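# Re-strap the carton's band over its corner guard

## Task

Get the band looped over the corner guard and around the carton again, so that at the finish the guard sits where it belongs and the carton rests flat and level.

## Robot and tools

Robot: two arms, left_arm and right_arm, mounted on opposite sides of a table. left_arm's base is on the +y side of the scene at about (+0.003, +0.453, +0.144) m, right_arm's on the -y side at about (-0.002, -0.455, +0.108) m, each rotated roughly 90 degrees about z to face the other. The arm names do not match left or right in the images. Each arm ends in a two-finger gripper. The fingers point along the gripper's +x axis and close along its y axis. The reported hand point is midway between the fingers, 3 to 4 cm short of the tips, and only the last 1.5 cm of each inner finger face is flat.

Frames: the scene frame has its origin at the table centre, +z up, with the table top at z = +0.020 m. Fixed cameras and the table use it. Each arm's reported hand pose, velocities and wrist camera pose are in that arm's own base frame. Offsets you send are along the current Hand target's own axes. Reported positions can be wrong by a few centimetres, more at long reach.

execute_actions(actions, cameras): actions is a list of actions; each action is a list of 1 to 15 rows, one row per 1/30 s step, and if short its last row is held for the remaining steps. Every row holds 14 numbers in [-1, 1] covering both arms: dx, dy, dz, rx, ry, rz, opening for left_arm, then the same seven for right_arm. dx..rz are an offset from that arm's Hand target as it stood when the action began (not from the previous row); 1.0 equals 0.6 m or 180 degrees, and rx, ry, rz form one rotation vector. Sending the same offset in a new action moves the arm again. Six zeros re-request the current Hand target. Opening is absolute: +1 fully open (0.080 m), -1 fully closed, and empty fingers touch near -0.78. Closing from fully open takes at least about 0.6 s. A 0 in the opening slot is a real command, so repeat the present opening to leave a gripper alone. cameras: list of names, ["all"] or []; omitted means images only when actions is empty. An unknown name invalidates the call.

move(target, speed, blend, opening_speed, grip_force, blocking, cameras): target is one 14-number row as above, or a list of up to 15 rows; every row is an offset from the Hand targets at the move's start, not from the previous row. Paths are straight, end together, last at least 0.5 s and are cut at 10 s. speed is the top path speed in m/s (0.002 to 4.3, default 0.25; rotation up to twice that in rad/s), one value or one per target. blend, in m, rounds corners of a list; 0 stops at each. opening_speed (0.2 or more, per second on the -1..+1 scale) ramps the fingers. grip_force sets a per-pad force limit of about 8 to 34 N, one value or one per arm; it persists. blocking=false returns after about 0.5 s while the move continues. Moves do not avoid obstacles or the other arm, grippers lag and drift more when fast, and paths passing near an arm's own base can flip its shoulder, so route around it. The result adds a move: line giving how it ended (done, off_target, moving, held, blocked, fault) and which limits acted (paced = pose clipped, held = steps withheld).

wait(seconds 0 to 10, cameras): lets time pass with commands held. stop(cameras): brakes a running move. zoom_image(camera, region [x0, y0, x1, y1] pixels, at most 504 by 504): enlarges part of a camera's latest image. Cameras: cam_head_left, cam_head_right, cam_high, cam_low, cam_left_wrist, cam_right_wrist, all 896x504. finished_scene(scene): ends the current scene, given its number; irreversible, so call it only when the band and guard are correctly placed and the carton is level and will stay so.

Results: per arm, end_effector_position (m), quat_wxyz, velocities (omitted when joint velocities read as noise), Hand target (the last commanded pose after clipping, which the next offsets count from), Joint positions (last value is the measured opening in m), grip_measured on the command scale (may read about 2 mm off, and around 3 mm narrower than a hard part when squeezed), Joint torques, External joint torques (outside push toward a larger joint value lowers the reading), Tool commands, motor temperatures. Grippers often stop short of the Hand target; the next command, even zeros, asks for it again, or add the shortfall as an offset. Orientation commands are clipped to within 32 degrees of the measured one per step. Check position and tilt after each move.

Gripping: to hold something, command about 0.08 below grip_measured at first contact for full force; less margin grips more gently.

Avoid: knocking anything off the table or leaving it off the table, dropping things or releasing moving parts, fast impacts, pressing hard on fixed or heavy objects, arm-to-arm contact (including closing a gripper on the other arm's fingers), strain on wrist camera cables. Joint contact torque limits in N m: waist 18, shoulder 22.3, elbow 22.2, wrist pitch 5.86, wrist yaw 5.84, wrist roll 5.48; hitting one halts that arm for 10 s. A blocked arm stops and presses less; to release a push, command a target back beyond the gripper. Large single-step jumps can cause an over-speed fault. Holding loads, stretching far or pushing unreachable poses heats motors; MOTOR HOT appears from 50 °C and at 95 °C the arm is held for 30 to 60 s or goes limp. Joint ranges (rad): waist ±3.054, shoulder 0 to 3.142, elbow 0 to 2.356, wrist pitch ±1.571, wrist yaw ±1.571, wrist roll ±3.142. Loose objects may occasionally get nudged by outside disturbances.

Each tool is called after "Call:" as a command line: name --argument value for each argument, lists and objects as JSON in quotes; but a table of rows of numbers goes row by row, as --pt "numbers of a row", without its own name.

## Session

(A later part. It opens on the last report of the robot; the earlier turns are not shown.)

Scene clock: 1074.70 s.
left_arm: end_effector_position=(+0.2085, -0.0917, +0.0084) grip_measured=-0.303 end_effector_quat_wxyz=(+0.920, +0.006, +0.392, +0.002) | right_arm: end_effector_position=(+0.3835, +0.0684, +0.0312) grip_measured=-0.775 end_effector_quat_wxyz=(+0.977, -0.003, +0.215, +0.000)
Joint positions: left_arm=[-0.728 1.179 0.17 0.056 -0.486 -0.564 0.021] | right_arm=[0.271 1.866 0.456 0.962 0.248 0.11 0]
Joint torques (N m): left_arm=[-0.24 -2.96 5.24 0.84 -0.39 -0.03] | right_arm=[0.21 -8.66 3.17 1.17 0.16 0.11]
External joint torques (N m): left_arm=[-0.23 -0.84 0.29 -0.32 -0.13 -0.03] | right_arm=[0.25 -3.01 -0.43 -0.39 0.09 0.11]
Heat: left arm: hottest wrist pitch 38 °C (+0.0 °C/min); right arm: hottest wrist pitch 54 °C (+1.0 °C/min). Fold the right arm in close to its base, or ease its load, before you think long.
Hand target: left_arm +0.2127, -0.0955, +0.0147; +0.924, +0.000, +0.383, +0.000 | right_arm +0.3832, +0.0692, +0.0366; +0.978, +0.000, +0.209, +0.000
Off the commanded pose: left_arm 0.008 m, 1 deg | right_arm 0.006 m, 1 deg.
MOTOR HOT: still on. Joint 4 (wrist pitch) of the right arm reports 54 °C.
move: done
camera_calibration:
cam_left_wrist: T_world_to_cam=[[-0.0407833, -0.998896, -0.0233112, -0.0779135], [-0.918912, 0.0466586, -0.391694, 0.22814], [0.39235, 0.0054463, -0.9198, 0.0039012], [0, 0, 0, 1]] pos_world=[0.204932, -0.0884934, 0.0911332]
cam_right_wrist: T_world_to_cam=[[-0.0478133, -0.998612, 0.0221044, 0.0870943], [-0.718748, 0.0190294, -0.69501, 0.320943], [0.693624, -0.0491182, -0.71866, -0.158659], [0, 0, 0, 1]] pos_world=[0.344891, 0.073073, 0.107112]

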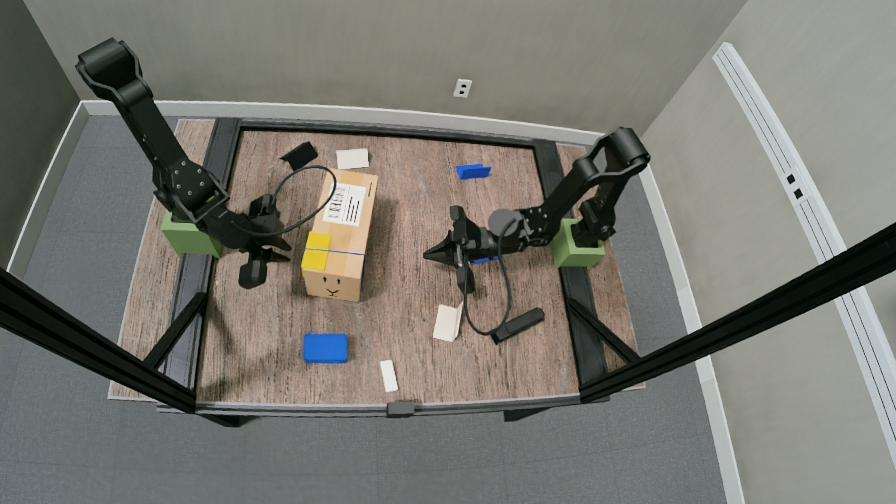

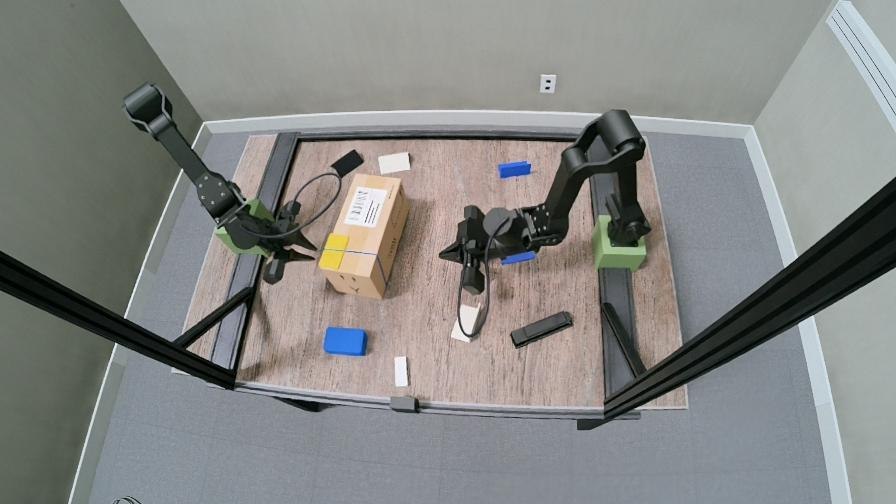

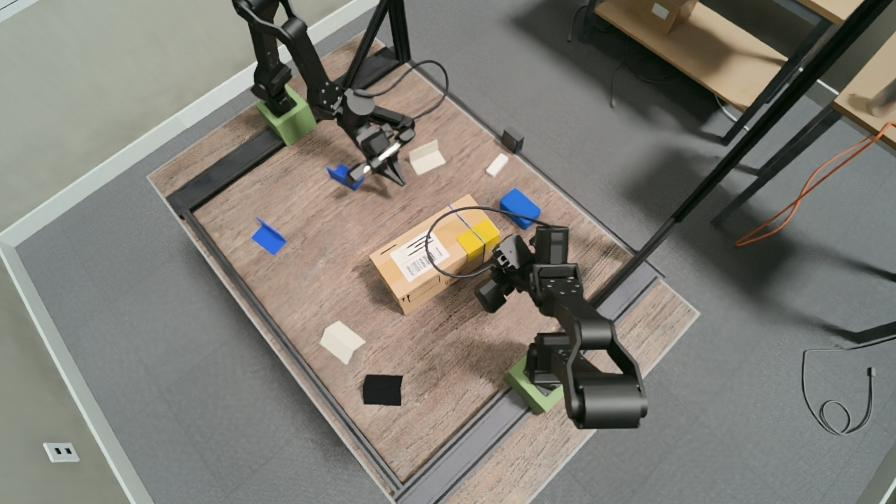

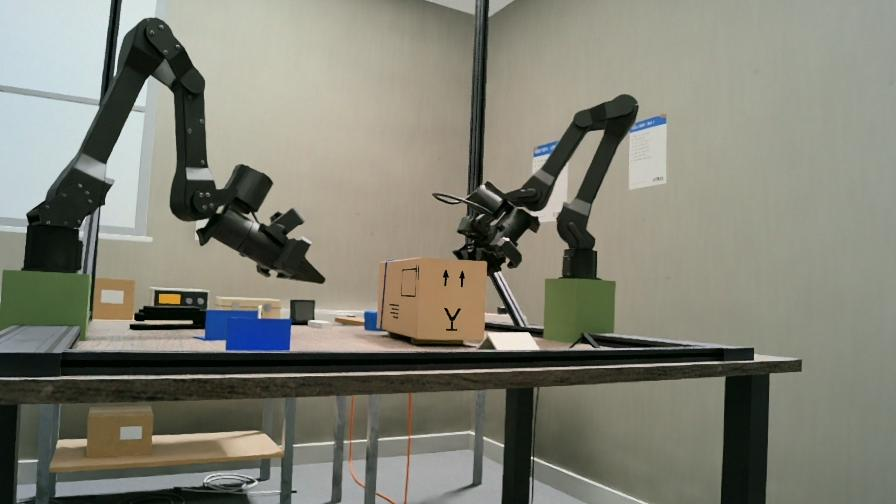

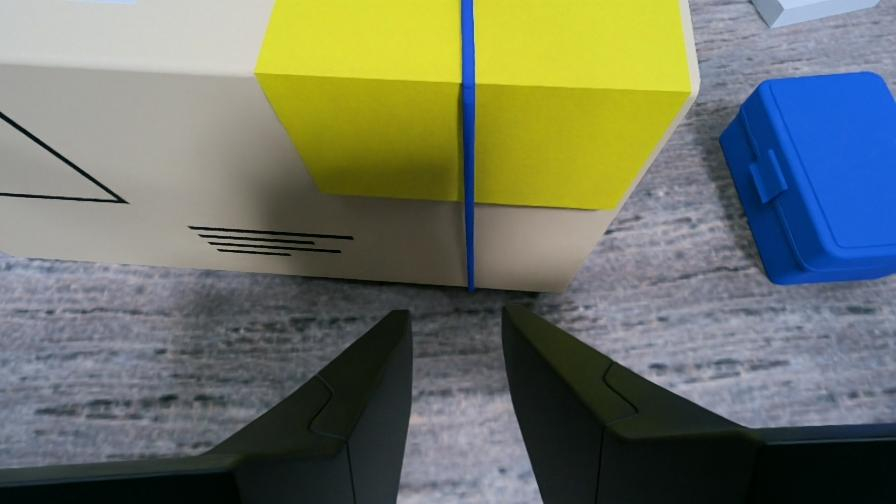

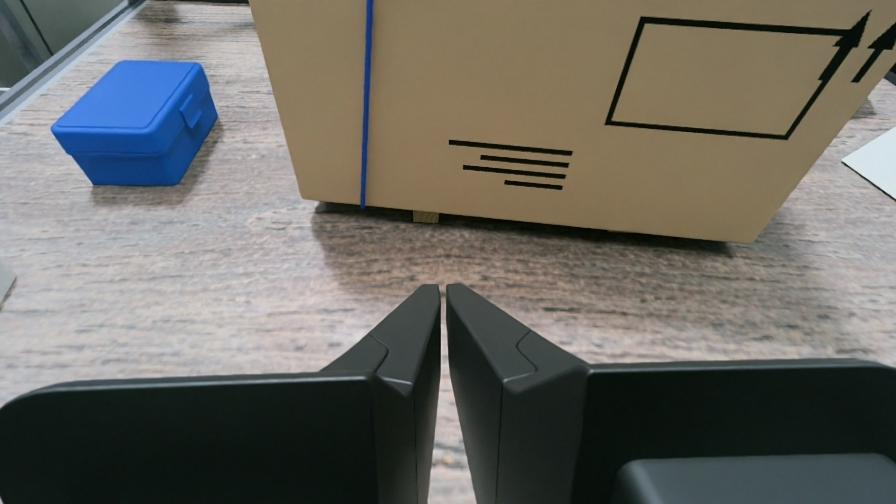

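Call:
move --pt "0.095 -0.0067 -0.0349 0 0 0 -0.3 -0.095 -0.0075 0.0425 0 0 0 -1.0" --pt "0.1312 -0.0067 -0.0374 0 0 0 -0.3 -0.1897 -0.015 0.085 0 0 0 -1.0" --speed '[0.15, 0.06]' --blend '[0.005, 0]' --cameras '["cam_left_wrist", "cam_right_wrist"]'

Call:
zoom_image --camera "cam_right_wrist" --region '[150, 0, 600, 250]'

Scene clock: 1123.07 s.
left_arm: end_effector_position=(+0.2446, -0.0971, -0.0589) grip_measured=-0.303 end_effector_quat_wxyz=(+0.921, +0.005, +0.390, -0.002) | right_arm: end_effector_position=(+0.2993, +0.0593, +0.1237) grip_measured=-0.775 end_effector_quat_wxyz=(+0.976, -0.005, +0.217, +0.000)
Joint positions: left_arm=[-0.606 1.898 0.18 0.819 -0.407 -0.451 0.021] | right_arm=[0.352 1.049 0.336 0.25 0.32 0.146 0]
Joint torques (N m): left_arm=[0.73 -3.21 2.98 1.38 -0.25 0.08] | right_arm=[0.26 -4.29 6.98 1.15 0.19 0.11]
External joint torques (N m): left_arm=[0.72 0.9 1.23 0.17 -0.04 0.08] | right_arm=[0.27 -1.86 1 -0.36 0.09 0.11]
Heat: left arm: hottest wrist pitch 40 °C (+2.0 °C/min); right arm: hottest wrist pitch 52 °C (-2.0 °C/min). Fold the right arm in close to its base, or ease its load, before you think long.
Hand target: left_arm +0.2525, -0.0995, -0.0569; +0.924, +0.000, +0.383, +0.000 | right_arm +0.3001, +0.0603, +0.1297; +0.978, +0.000, +0.208, +0.000
Off the commanded pose: left_arm 0.009 m, 1 deg | right_arm 0.006 m, 1 deg.
MOTOR HOT: still on. Joint 4 (wrist pitch) of the right arm reports 52 °C.
move: off_target (left_arm)
camera_calibration:
cam_left_wrist: T_world_to_cam=[[-0.0471071, -0.998716, -0.0186463, -0.0814609], [-0.917579, 0.050642, -0.394314, 0.235104], [0.394752, -0.00146556, -0.918787, -0.0733146], [0, 0, 0, 1]] pos_world=[0.24083, -0.0933699, 0.0238252]
cam_right_wrist: T_world_to_cam=[[-0.04733, -0.998576, 0.0245998, 0.0715236], [-0.721288, 0.0171294, -0.692424, 0.325378], [0.691017, -0.050516, -0.721071, -0.033033], [0, 0, 0, 1]] pos_world=[0.260903, 0.0641796, 0.199721]
Images, in order (width x height): cam_left_wrist 896x504, cam_right_wrist 896x504.

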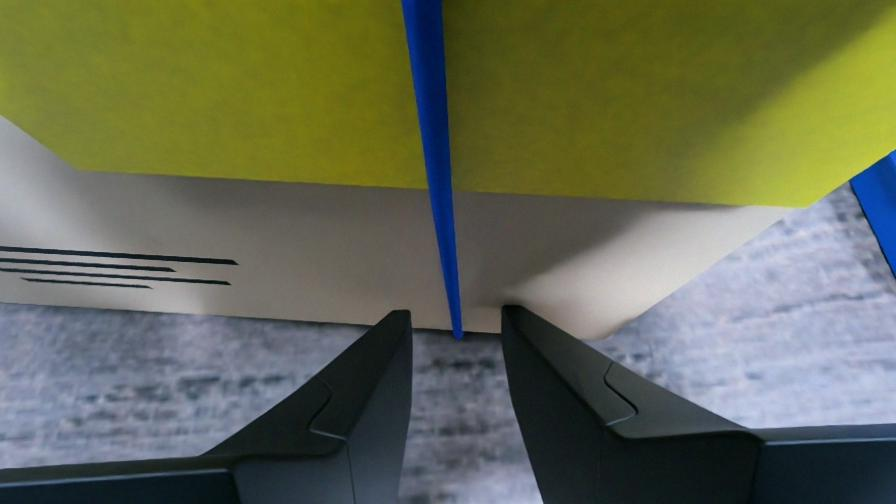

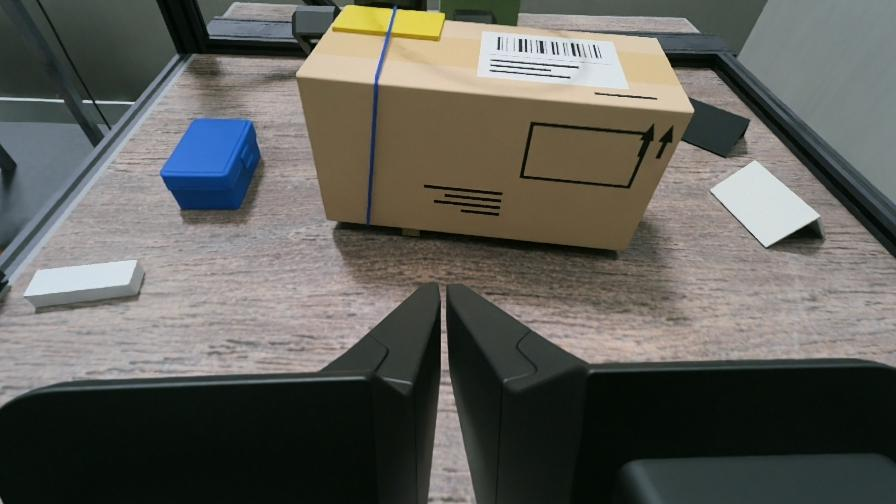

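Scaled by 1.120.

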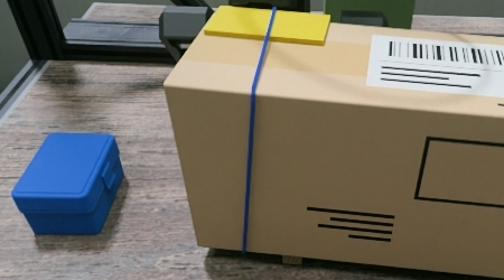

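Call:
move --pt "0 0 0 0 0 0 -1.0 0 0 0 0 0 0 -1.0" --pt "-0.0352 0.018 -0.0753 0 0 0 -1.0 0 0 0 0 0 0 -1.0" --pt "-0.0147 0.0067 -0.0265 0 0 0 -1.0 0 0 0 0 0 0 -1.0" --pt "-0.0352 0.018 -0.0753 0 0 0 -1.0 0 0 0 0 0 0 -1.0" --speed '[0.05, 0.08, 0.08, 0.08]' --cameras '["cam_left_wrist", "cam_right_wrist"]'

Call:
zoom_image --camera "cam_right_wrist" --region '[250, 0, 500, 250]'

Scene clock: 1165.57 s.
left_arm: end_effector_position=(+0.2131, -0.0933, -0.0693) grip_measured=-0.764 end_effector_quat_wxyz=(+0.929, -0.010, +0.371, -0.001) | right_arm: end_effector_position=(+0.2992, +0.0593, +0.1237) grip_measured=-0.775 end_effector_quat_wxyz=(+0.976, -0.005, +0.217, +0.000)
Joint positions: left_arm=[-0.723 2.08 0.06 1.123 -0.492 -0.561 0.001] | right_arm=[0.352 1.048 0.336 0.249 0.32 0.146 0]
Joint torques (N m): left_arm=[-0.43 -2.31 -2.44 0.55 -0.17 -0.03] | right_arm=[0.23 -4.27 6.99 1.15 0.19 0.11]
External joint torques (N m): left_arm=[-0.44 1.43 -2.6 -0.62 0.07 -0.03] | right_arm=[0.24 -1.8 0.93 -0.39 0.1 0.11]
Motor temperatures (°C): left_arm=[31 32 32 42 33 32] | right_arm=[29 41 35 49 34 31]
Heat: left arm: hottest wrist pitch 42 °C (+3.0 °C/min); right arm: hottest wrist pitch 49 °C (-4.0 °C/min). Fold the right arm in close to its base, or ease its load, before you think long.
Hand target: left_arm +0.2056, -0.0887, -0.0738; +0.924, +0.000, +0.383, +0.000 | right_arm +0.3001, +0.0603, +0.1298; +0.978, +0.000, +0.208, +0.000
Off the commanded pose: left_arm 0.010 m, 2 deg | right_arm 0.006 m, 1 deg.
MOTOR HOT: still on. Joint 4 (wrist pitch) of the right arm reports 49 °C.
move: off_target (left_arm)
camera_calibration:
cam_left_wrist: T_world_to_cam=[[-0.0337534, -0.999401, 0.00761526, -0.0804148], [-0.900456, 0.0271039, -0.434101, 0.193381], [0.433635, -0.0215096, -0.900832, -0.079291], [0, 0, 0, 1]] pos_world=[0.205801, -0.0873135, 0.0131316]
cam_right_wrist: T_world_to_cam=[[-0.04733, -0.998576, 0.0245998, 0.0715236], [-0.721288, 0.0171294, -0.692424, 0.325378], [0.691017, -0.050516, -0.721071, -0.033033], [0, 0, 0, 1]] pos_world=[0.260903, 0.0641796, 0.199721]
Images, in order (width x height): cam_left_wrist 896x504, cam_right_wrist 896x504.

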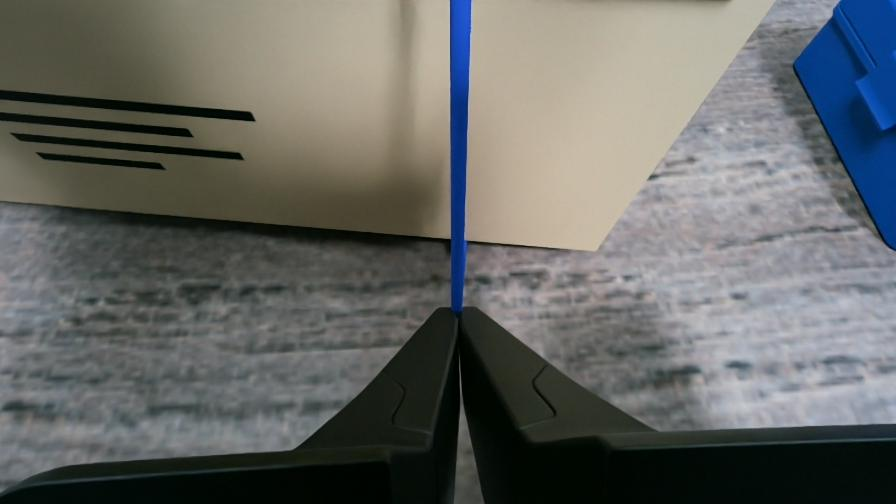

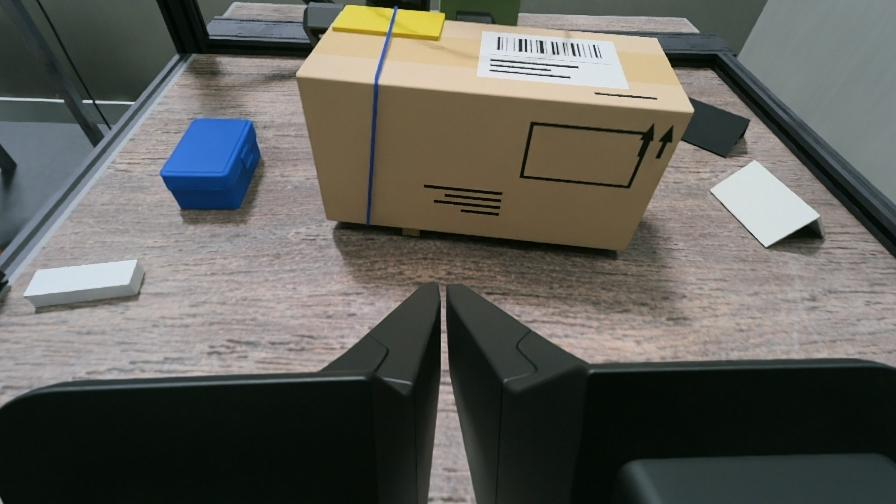

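Scaled by 2.016.

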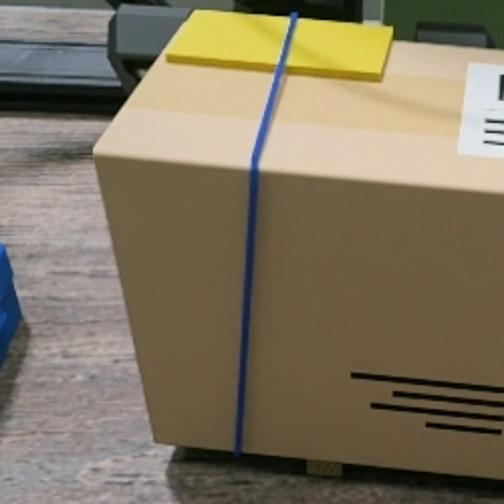

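Call:
move --pt "0.0278 -0.013 0.0662 0 0 0 -1.0 0 0 0 0 0 0 -0.2" --pt "0.0278 -0.013 0.0662 0 0 0 -0.3 0 0 0 0 0 0 -0.2" --pt "-0.0546 -0.013 0.0662 0 0 0 -0.3 0.1285 0.029 0.045 0.0133 0.0465 -0.0193 -0.2" --pt "-0.1407 -0.0155 0.19 0 0 0 -0.3 0.3212 0.0725 0.1125 0.0332 0.1162 -0.0483 -0.2" --speed '[0.06, 0.06, 0.12, 0.15]' --blend '[0, 0, 0.02, 0]' --cameras '["cam_left_wrist", "cam_right_wrist", "cam_high"]'

Scene clock: 1206.00 s.
left_arm: end_effector_position=(+0.2226, -0.0955, +0.0589) grip_measured=-0.303 end_effector_quat_wxyz=(+0.920, +0.007, +0.391, +0.002) | right_arm: end_effector_position=(+0.4997, +0.1045, +0.1119) grip_measured=-0.204 end_effector_quat_wxyz=(+0.919, +0.032, +0.384, -0.082)
Joint positions: left_arm=[-0.687 1.034 0.349 -0.251 -0.464 -0.525 0.021] | right_arm=[0.302 1.995 1.456 -0.312 0.332 0.351 0.026]
Joint torques (N m): left_arm=[0.26 -3.02 6.4 0.86 -0.19 0.08] | right_arm=[-0.25 -9 8.13 0.87 0.28 0.1]
External joint torques (N m): left_arm=[0.25 -0.94 0.62 -0.29 0.05 0.08] | right_arm=[-0.23 0 2.08 -0.39 0.11 0.1]
Heat: left arm: hottest wrist pitch 38 °C (-4.0 °C/min); right arm: hottest wrist pitch 49 °C (-1.0 °C/min). Fold the right arm in close to its base, or ease its load, before you think long.
Hand target: left_arm +0.2265, -0.0980, +0.0665; +0.924, +0.000, +0.383, +0.000 | right_arm +0.5036, +0.1040, +0.1127; +0.920, +0.035, +0.381, -0.084
Off the commanded pose: left_arm 0.009 m, 1 deg | right_arm 0.004 m, 1 deg.
MOTOR HOT: still on. Joint 4 (wrist pitch) of the right arm reports 49 °C.
move: off_target (left_arm)
camera_calibration:
cam_left_wrist: T_world_to_cam=[[-0.0403529, -0.998864, -0.0253372, -0.0797693], [-0.918631, 0.0470627, -0.392304, 0.261062], [0.393051, 0.00744497, -0.919487, 0.0449589], [0, 0, 0, 1]] pos_world=[0.21893, -0.0922997, 0.141734]
cam_right_wrist: T_world_to_cam=[[-0.214091, -0.97619, 0.0349155, 0.206244], [-0.898261, 0.182705, -0.399683, 0.499364], [0.383787, -0.116932, -0.915988, 0.0044755], [0, 0, 0, 1]] pos_world=[0.490997, 0.110621, 0.196486]
Images, in order (width x height): cam_high 896x504, cam_left_wrist 896x504, cam_right_wrist 896x504.

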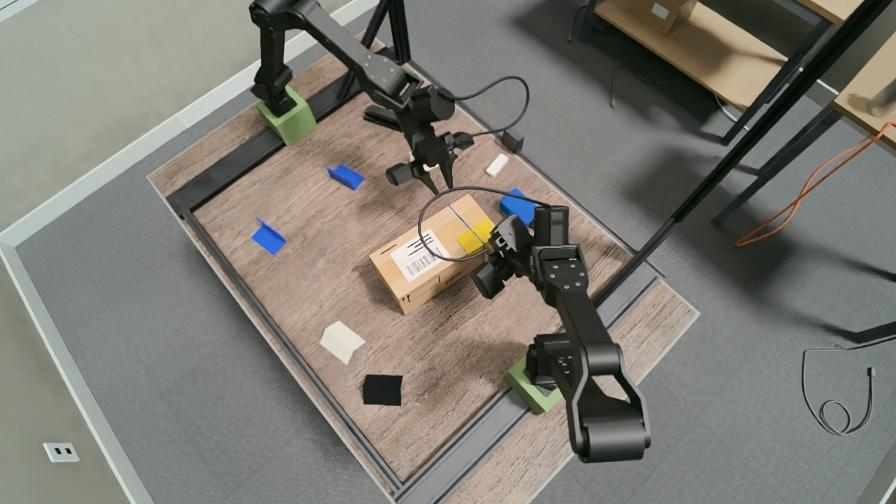

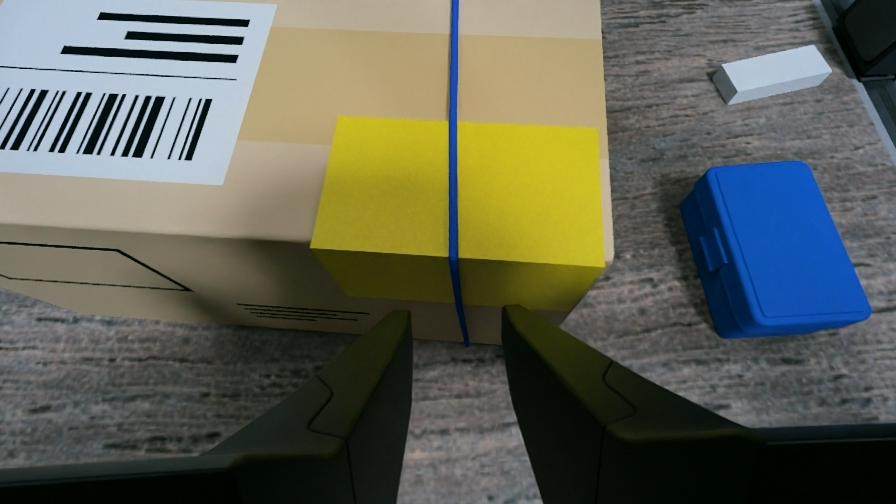

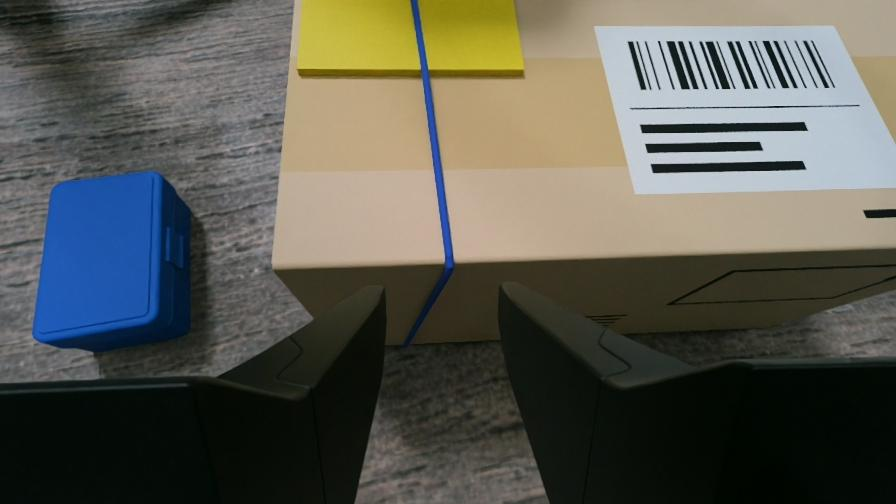

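Call:
move --target '[0.0358, 0.0025, -0.0135, 0, 0, 0, -0.3, 0.0417, -0.0067, -0.005, 0, 0, 0, -0.2]' --speed 0.06 --cameras '["cam_left_wrist", "cam_right_wrist"]'

Scene clock: 1237.83 s.
left_arm: end_effector_position=(+0.2375, -0.0984, +0.0493) grip_measured=-0.303 end_effector_quat_wxyz=(+0.926, -0.004, +0.379, -0.002) | right_arm: end_effector_position=(+0.5137, +0.0965, +0.0917) grip_measured=-0.204 end_effector_quat_wxyz=(+0.918, +0.033, +0.385, -0.086)
Joint positions: left_arm=[-0.643 1.126 0.323 -0.081 -0.437 -0.487 0.021] | right_arm=[0.276 2.062 1.472 -0.26 0.32 0.336 0.026]
Joint torques (N m): left_arm=[0.25 -1.89 3.32 1.13 -0.17 0.11] | right_arm=[-0.13 -9.45 7.94 1.17 0.09 -0.05]
External joint torques (N m): left_arm=[0.23 0.56 -2.23 -0.07 0.06 0.11] | right_arm=[-0.21 -0.24 2.04 -0.07 -0.06 -0.05]
Motor temperatures (°C): left_arm=[31 31 35 38 33 32] | right_arm=[28 46 36 47 34 31]
Heat: left arm: hottest wrist pitch 38 °C (-2.0 °C/min); right arm: hottest wrist pitch 47 °C (-2.0 °C/min).
Hand target: left_arm +0.2359, -0.0964, +0.0455; +0.924, +0.000, +0.383, +0.000 | right_arm +0.5181, +0.0970, +0.0927; +0.920, +0.034, +0.382, -0.084
Off the commanded pose: left_arm 0.004 m, 1 deg | right_arm 0.005 m, 1 deg.
MOTOR HOT: cleared for the motors of the right arm.
move: done
camera_calibration:
cam_left_wrist: T_world_to_cam=[[-0.0393053, -0.99922, -0.00387598, -0.0836523], [-0.907442, 0.0373185, -0.418517, 0.268793], [0.418335, -0.0129327, -0.908201, 0.0216915], [0, 0, 0, 1]] pos_world=[0.231552, -0.0933375, 0.13187]
cam_right_wrist: T_world_to_cam=[[-0.221501, -0.974467, 0.0367763, 0.205654], [-0.898143, 0.189172, -0.39693, 0.504365], [0.379838, -0.120951, -0.917112, -0.017822], [0, 0, 0, 1]] pos_world=[0.505314, 0.102836, 0.17629]
Images, in order (width x height): cam_left_wrist 896x504, cam_right_wrist 896x504.

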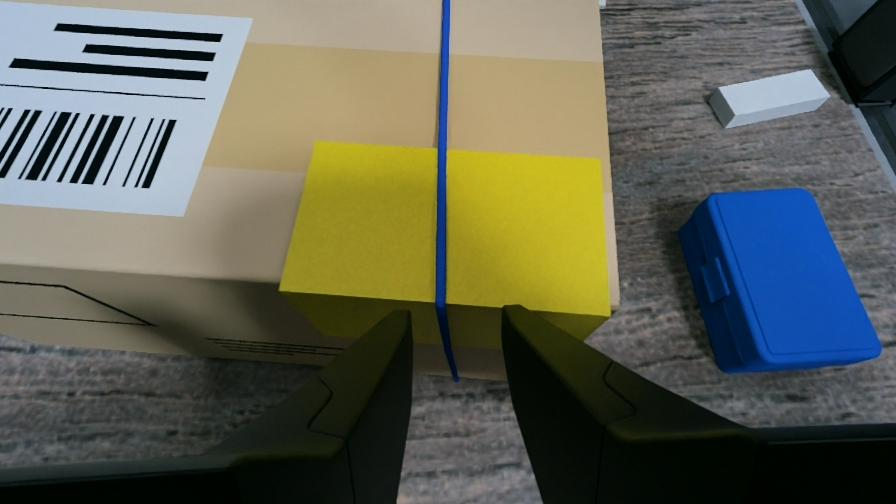

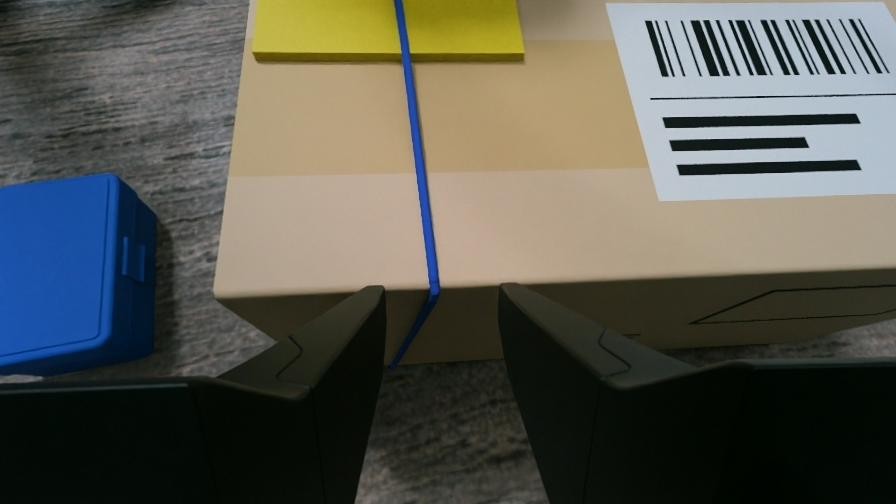

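Call:
move --target '[0.0117, 0.0067, 0, 0, 0, 0, -0.3, 0.0133, 0.002, 0, 0, 0, 0, -0.2]' --speed 0.05 --cameras '["cam_left_wrist", "cam_right_wrist"]'

Scene clock: 1250.90 s.
left_arm: end_effector_position=(+0.2415, -0.0953, +0.0454) grip_measured=-0.303 end_effector_quat_wxyz=(+0.926, -0.002, +0.378, -0.004) | right_arm: end_effector_position=(+0.5167, +0.0972, +0.0896) grip_measured=-0.204 end_effector_quat_wxyz=(+0.918, +0.032, +0.385, -0.085)
Joint positions: left_arm=[-0.611 1.146 0.309 -0.032 -0.414 -0.455 0.021] | right_arm=[0.276 2.075 1.483 -0.257 0.319 0.332 0.026]
Joint torques (N m): left_arm=[0.74 -1.1 3.31 1.49 -0.13 0.09] | right_arm=[-0.38 -7.82 8.88 1.59 0.04 0]
External joint torques (N m): left_arm=[0.73 1.44 -2.26 0.25 0.08 0.09] | right_arm=[-0.36 1.65 2.87 0.32 -0.12 -0.01]
Heat: left arm: hottest wrist pitch 40 °C (+1.0 °C/min); right arm: hottest wrist pitch 48 °C (-1.0 °C/min).
Hand target: left_arm +0.2410, -0.0924, +0.0406; +0.924, +0.000, +0.383, +0.000 | right_arm +0.5239, +0.0973, +0.0873; +0.920, +0.035, +0.381, -0.084
Off the commanded pose: left_arm 0.006 m, 1 deg | right_arm 0.008 m, 1 deg.
move: done
camera_calibration:
cam_left_wrist: T_world_to_cam=[[-0.0446756, -0.998993, -0.00424416, -0.0790809], [-0.906229, 0.0423143, -0.420665, 0.27093], [0.420421, -0.0149473, -0.907206, 0.0157975], [0, 0, 0, 1]] pos_world=[0.23535, -0.0902293, 0.127967]
cam_right_wrist: T_world_to_cam=[[-0.21882, -0.975009, 0.0384133, 0.205565], [-0.898485, 0.185979, -0.397664, 0.506613], [0.380582, -0.121531, -0.916727, -0.0211376], [0, 0, 0, 1]] pos_world=[0.508211, 0.10364, 0.174188]
Images, in order (width x height): cam_left_wrist 896x504, cam_right_wrist 896x504.

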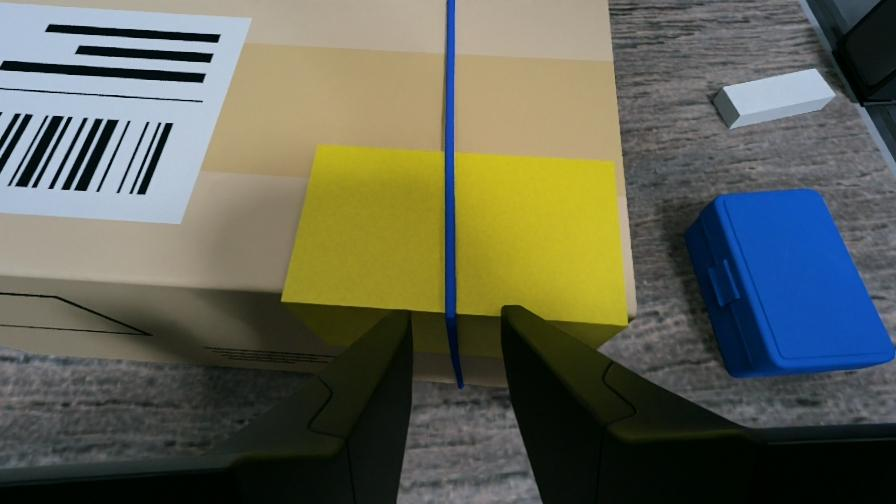

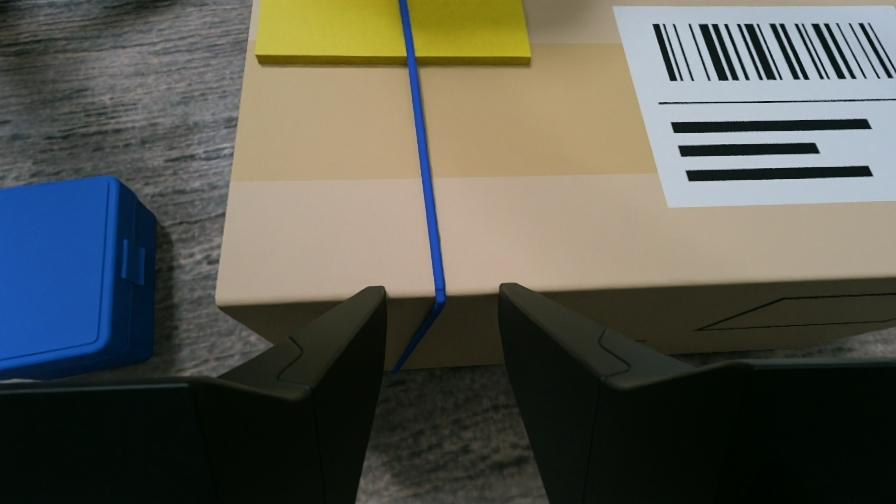

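Call:
move --target '[0, 0, 0, 0, 0, 0, -1.0, 0, 0, 0, 0, 0, 0, -1.0]' --speed 0.05 --opening_speed 1.0 --cameras '["cam_left_wrist", "cam_right_wrist"]'

Scene clock: 1255.73 s.
left_arm: end_effector_position=(+0.2423, -0.0950, +0.0457) grip_measured=-0.764 end_effector_quat_wxyz=(+0.926, -0.004, +0.377, -0.004) | right_arm: end_effector_position=(+0.5175, +0.0990, +0.0895) grip_measured=-0.772 end_effector_quat_wxyz=(+0.919, +0.031, +0.385, -0.083)
Joint positions: left_arm=[-0.608 1.147 0.309 -0.028 -0.413 -0.455 0.001] | right_arm=[0.279 2.08 1.489 -0.258 0.32 0.332 0]
Joint torques (N m): left_arm=[0.5 -1.22 3.35 1.22 -0.16 0.1] | right_arm=[-0.69 -8.36 8.17 1.63 0.01 -0.02]
External joint torques (N m): left_arm=[0.5 1.29 -2.14 -0.01 0.04 0.1] | right_arm=[-0.75 1.15 2.2 0.39 -0.15 -0.02]
Heat: left arm: hottest wrist pitch 41 °C (+2.0 °C/min); right arm: hottest wrist pitch 49 °C (+0.0 °C/min).
Hand target: left_arm +0.2410, -0.0924, +0.0406; +0.924, +0.000, +0.383, +0.000 | right_arm +0.5239, +0.0972, +0.0872; +0.920, +0.035, +0.381, -0.084
Off the commanded pose: left_arm 0.006 m, 1 deg | right_arm 0.007 m, 1 deg.
move: done
camera_calibration:
cam_left_wrist: T_world_to_cam=[[-0.0422944, -0.999104, -0.00137396, -0.0795895], [-0.905388, 0.0389086, -0.422799, 0.2713], [0.422473, -0.016638, -0.906223, 0.0149683], [0, 0, 0, 1]] pos_world=[0.235942, -0.0898251, 0.12816]
cam_right_wrist: T_world_to_cam=[[-0.216296, -0.975567, 0.0385453, 0.206243], [-0.89863, 0.183494, -0.39849, 0.507473], [0.38168, -0.12083, -0.916363, -0.0219196], [0, 0, 0, 1]] pos_world=[0.509006, 0.105437, 0.174187]
Images, in order (width x height): cam_left_wrist 896x504, cam_right_wrist 896x504.

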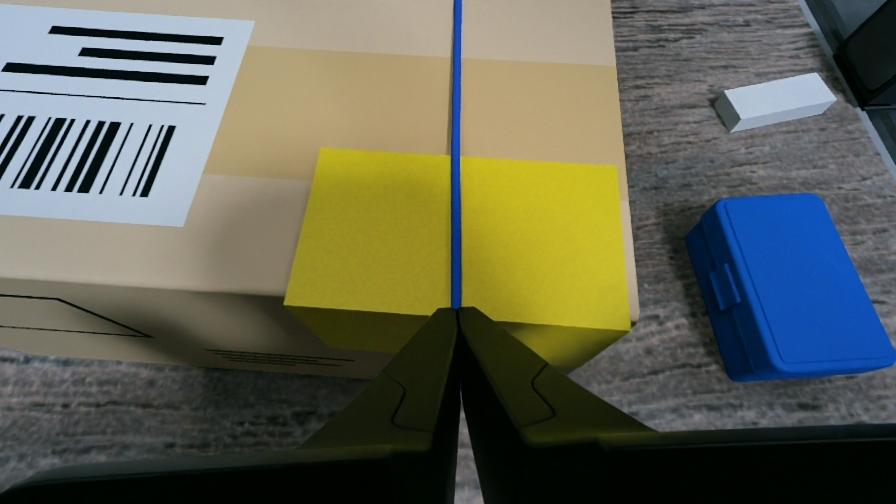

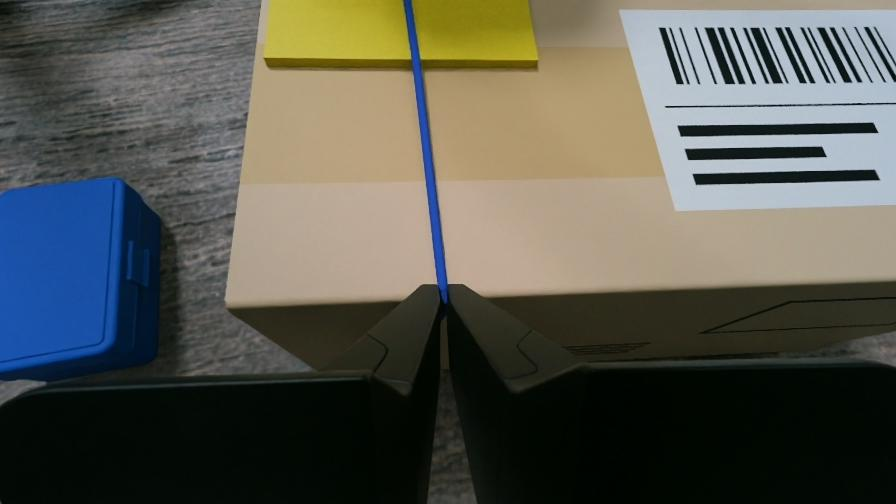

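Call:
move --target '[0, 0, 0, 0, 0, 0, -1.0, -0.04, 0, 0, 0, 0, 0, -1.0]' --speed 0.05 --cameras '["cam_left_wrist", "cam_right_wrist"]'

Scene clock: 1261.10 s.
left_arm: end_effector_position=(+0.2423, -0.0950, +0.0457) grip_measured=-0.764 end_effector_quat_wxyz=(+0.926, -0.004, +0.377, -0.004) | right_arm: end_effector_position=(+0.5086, +0.1001, +0.0939) grip_measured=-0.774 end_effector_quat_wxyz=(+0.916, +0.031, +0.390, -0.085)
Joint positions: left_arm=[-0.608 1.147 0.309 -0.028 -0.413 -0.455 0.001] | right_arm=[0.287 2.05 1.469 -0.283 0.325 0.342 0]
Joint torques (N m): left_arm=[0.5 -1.23 3.36 1.22 -0.16 0.1] | right_arm=[0.17 -13.85 5.46 0.86 0.27 0.11]
External joint torques (N m): left_arm=[0.49 1.26 -2.1 -0.01 0.04 0.09] | right_arm=[0.02 -4.54 -0.53 -0.39 0.12 0.11]
Heat: left arm: hottest wrist pitch 41 °C (+3.0 °C/min); right arm: hottest wrist pitch 49 °C (+0.0 °C/min). Fold the right arm in close to its base, or ease its load, before you think long.
Hand target: left_arm +0.2410, -0.0924, +0.0406; +0.924, +0.000, +0.383, +0.000 | right_arm +0.5072, +0.1004, +0.1043; +0.920, +0.034, +0.381, -0.084
Off the commanded pose: left_arm 0.006 m, 1 deg | right_arm 0.010 m, 1 deg.
MOTOR HOT: joint 4 (wrist pitch) of the right arm reports 49 °C; the controller stops that arm at 95 °C. To cool a motor, set the load down, stop pushing, or move to a pose that needs little force.
move: off_target (right_arm)
camera_calibration:
cam_left_wrist: T_world_to_cam=[[-0.0422944, -0.999104, -0.00137396, -0.0795895], [-0.905388, 0.0389086, -0.422799, 0.2713], [0.422473, -0.016638, -0.906223, 0.0149683], [0, 0, 0, 1]] pos_world=[0.235942, -0.0898251, 0.12816]
cam_right_wrist: T_world_to_cam=[[-0.218157, -0.975006, 0.0420806, 0.205794], [-0.90285, 0.185267, -0.387992, 0.502007], [0.370499, -0.122636, -0.920701, -0.00815972], [0, 0, 0, 1]] pos_world=[0.501156, 0.106645, 0.178602]
Images, in order (width x height): cam_left_wrist 896x504, cam_right_wrist 896x504.

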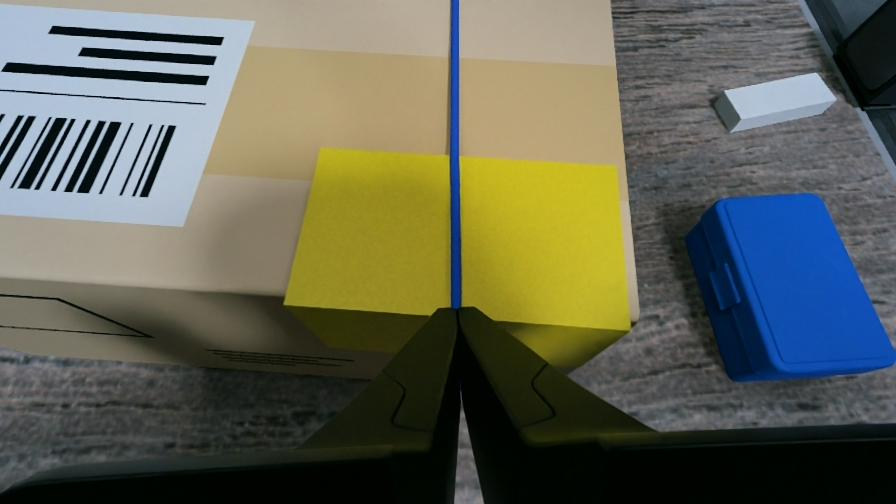

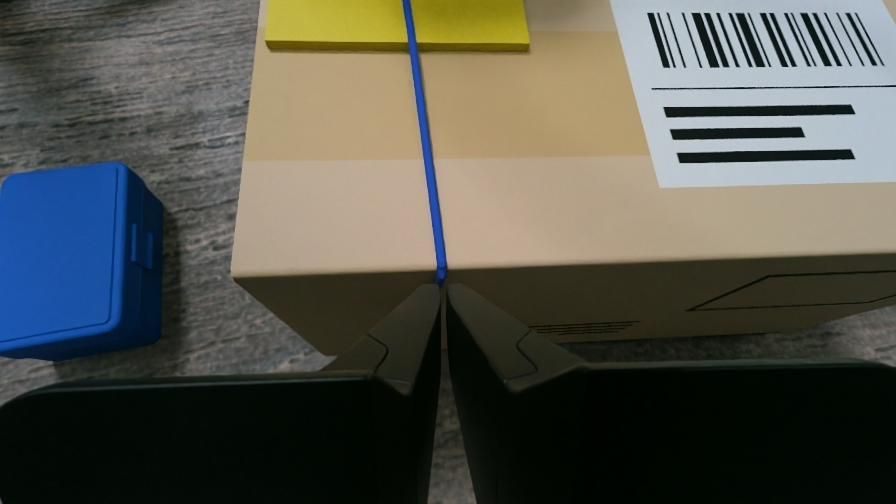

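Call:
zoom_image --camera "cam_right_wrist" --region '[380, 220, 510, 380]'

Scaled by 3.150.

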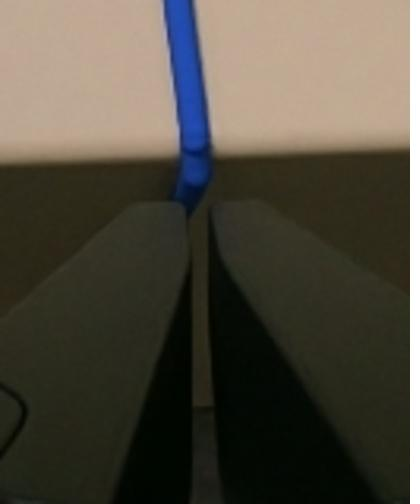

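Call:
move --pt "0 0 0 0 0 0 -1.0 0.005 0 0 0 0 0 -0.55" --pt "0 0 0 0 0 0 -1.0 0.0378 -0.0005 -0.0035 0 0 0 -0.55" --speed 0.05 --cameras '["cam_right_wrist"]'

Scene clock: 1303.93 s.
left_arm: end_effector_position=(+0.2423, -0.0950, +0.0457) grip_measured=-0.764 end_effector_quat_wxyz=(+0.926, -0.004, +0.377, -0.004) | right_arm: end_effector_position=(+0.5158, +0.0977, +0.0888) grip_measured=-0.554 end_effector_quat_wxyz=(+0.919, +0.033, +0.384, -0.085)
Joint positions: left_arm=[-0.608 1.147 0.309 -0.028 -0.413 -0.455 0.001] | right_arm=[0.277 2.073 1.475 -0.248 0.32 0.335 0.01]
Joint torques (N m): left_arm=[0.5 -1.22 3.38 1.22 -0.16 0.09] | right_arm=[-0.4 -8.36 8.11 1.41 0.06 -0.04]
External joint torques (N m): left_arm=[0.5 1.32 -2.15 -0.03 0.05 0.08] | right_arm=[-0.4 1.08 2.13 0.14 -0.1 -0.04]
Motor temperatures (°C): left_arm=[31 30 33 40 33 32] | right_arm=[28 56 36 47 34 31]
Heat: left arm: hottest wrist pitch 40 °C (+1.0 °C/min); right arm: hottest shoulder 56 °C (+9.0 °C/min). Fold the right arm in close to its base, or ease its load, before you think long.
Hand target: left_arm +0.2410, -0.0924, +0.0406; +0.924, +0.000, +0.383, +0.000 | right_arm +0.5214, +0.0974, +0.0867; +0.920, +0.035, +0.381, -0.084
Off the commanded pose: left_arm 0.006 m, 1 deg | right_arm 0.006 m, 0 deg.
MOTOR HOT: still on. Joint 2 (shoulder) of the right arm reports 56 °C.
move: done
camera_calibration:
cam_right_wrist: T_world_to_cam=[[-0.219732, -0.974896, 0.0359894, 0.206629], [-0.89724, 0.187471, -0.399769, 0.504891], [0.382986, -0.120133, -0.915909, -0.0229478], [0, 0, 0, 1]] pos_world=[0.5072, 0.104033, 0.173385]
Images, in order (width x height): cam_right_wrist 896x504.

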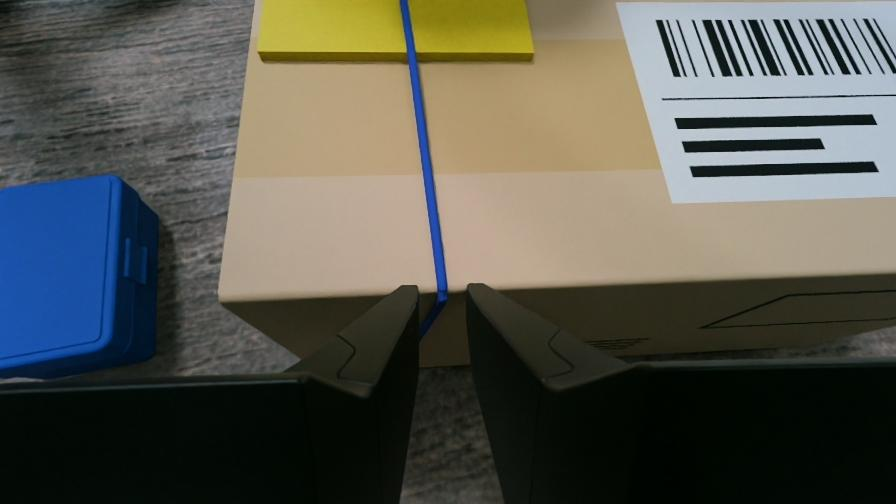

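Call:
move --target '[0, 0, 0, 0, 0, 0, -1.0, 0.0, 0.0467, 0, 0, 0, 0, -0.55]' --speed 0.04 --cameras '["cam_right_wrist", "cam_left_wrist"]'

Scene clock: 1308.13 s.
left_arm: end_effector_position=(+0.2422, -0.0950, +0.0456) grip_measured=-0.764 end_effector_quat_wxyz=(+0.926, -0.004, +0.377, -0.003) | right_arm: end_effector_position=(+0.5169, +0.1039, +0.0883) grip_measured=-0.554 end_effector_quat_wxyz=(+0.914, +0.026, +0.389, -0.110)
Joint positions: left_arm=[-0.608 1.147 0.309 -0.028 -0.413 -0.455 0.001] | right_arm=[0.306 2.105 1.532 -0.311 0.386 0.374 0.01]
Joint torques (N m): left_arm=[0.49 -1.22 3.36 1.23 -0.16 0.1] | right_arm=[1.91 -7.03 10.17 2.52 -0.99 0.12]
External joint torques (N m): left_arm=[0.5 1.29 -2.15 0 0.04 0.09] | right_arm=[1.97 2.53 4.22 1.3 -1.19 0.12]
Motor temperatures (°C): left_arm=[31 30 33 40 33 32] | right_arm=[28 55 37 48 34 31]
Heat: left arm: hottest wrist pitch 40 °C (+0.0 °C/min); right arm: hottest shoulder 55 °C (+8.1 °C/min). Fold the right arm in close to its base, or ease its load, before you think long.
Hand target: left_arm +0.2409, -0.0924, +0.0406; +0.924, +0.000, +0.383, +0.000 | right_arm +0.5265, +0.1249, +0.0867; +0.920, +0.035, +0.381, -0.084
Off the commanded pose: left_arm 0.006 m, 1 deg | right_arm 0.023 m, 3 deg.
MOTOR HOT: still on. Joint 2 (shoulder) of the right arm reports 55 °C.
move: off_target (right_arm)
camera_calibration:
cam_left_wrist: T_world_to_cam=[[-0.0422128, -0.999107, -0.00154292, -0.079588], [-0.905542, 0.038912, -0.422469, 0.271295], [0.422152, -0.0164364, -0.906376, 0.0150823], [0, 0, 0, 1]] pos_world=[0.235942, -0.0898257, 0.128161]
cam_right_wrist: T_world_to_cam=[[-0.25987, -0.963053, 0.0706817, 0.229337], [-0.894827, 0.212652, -0.392509, 0.499967], [0.362977, -0.165249, -0.917028, -0.00801045], [0, 0, 0, 1]] pos_world=[0.509889, 0.113221, 0.172686]
Images, in order (width x height): cam_left_wrist 896x504, cam_right_wrist 896x504.

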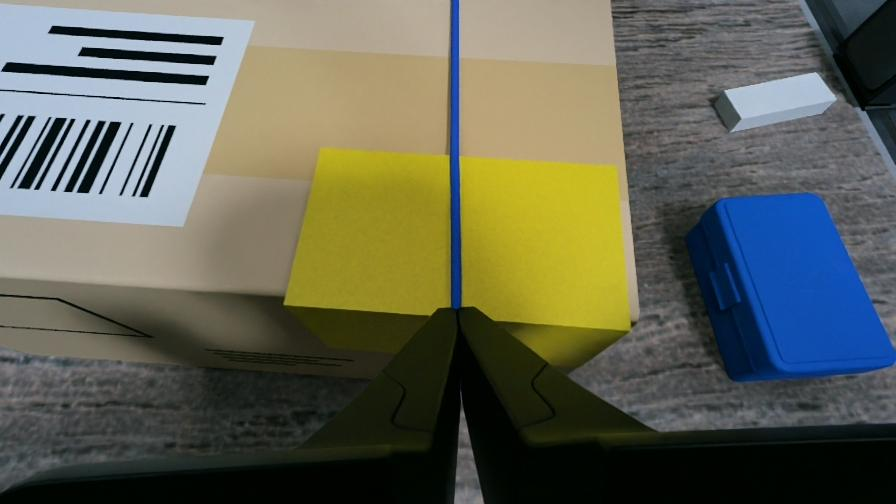

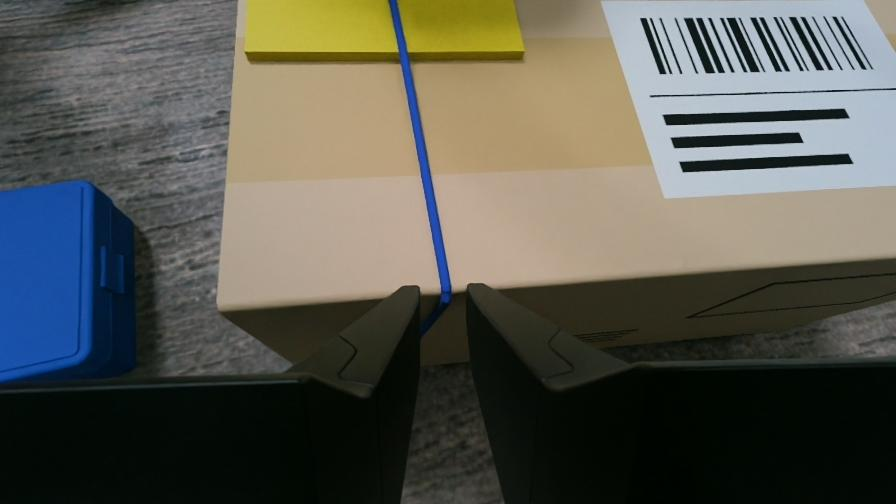

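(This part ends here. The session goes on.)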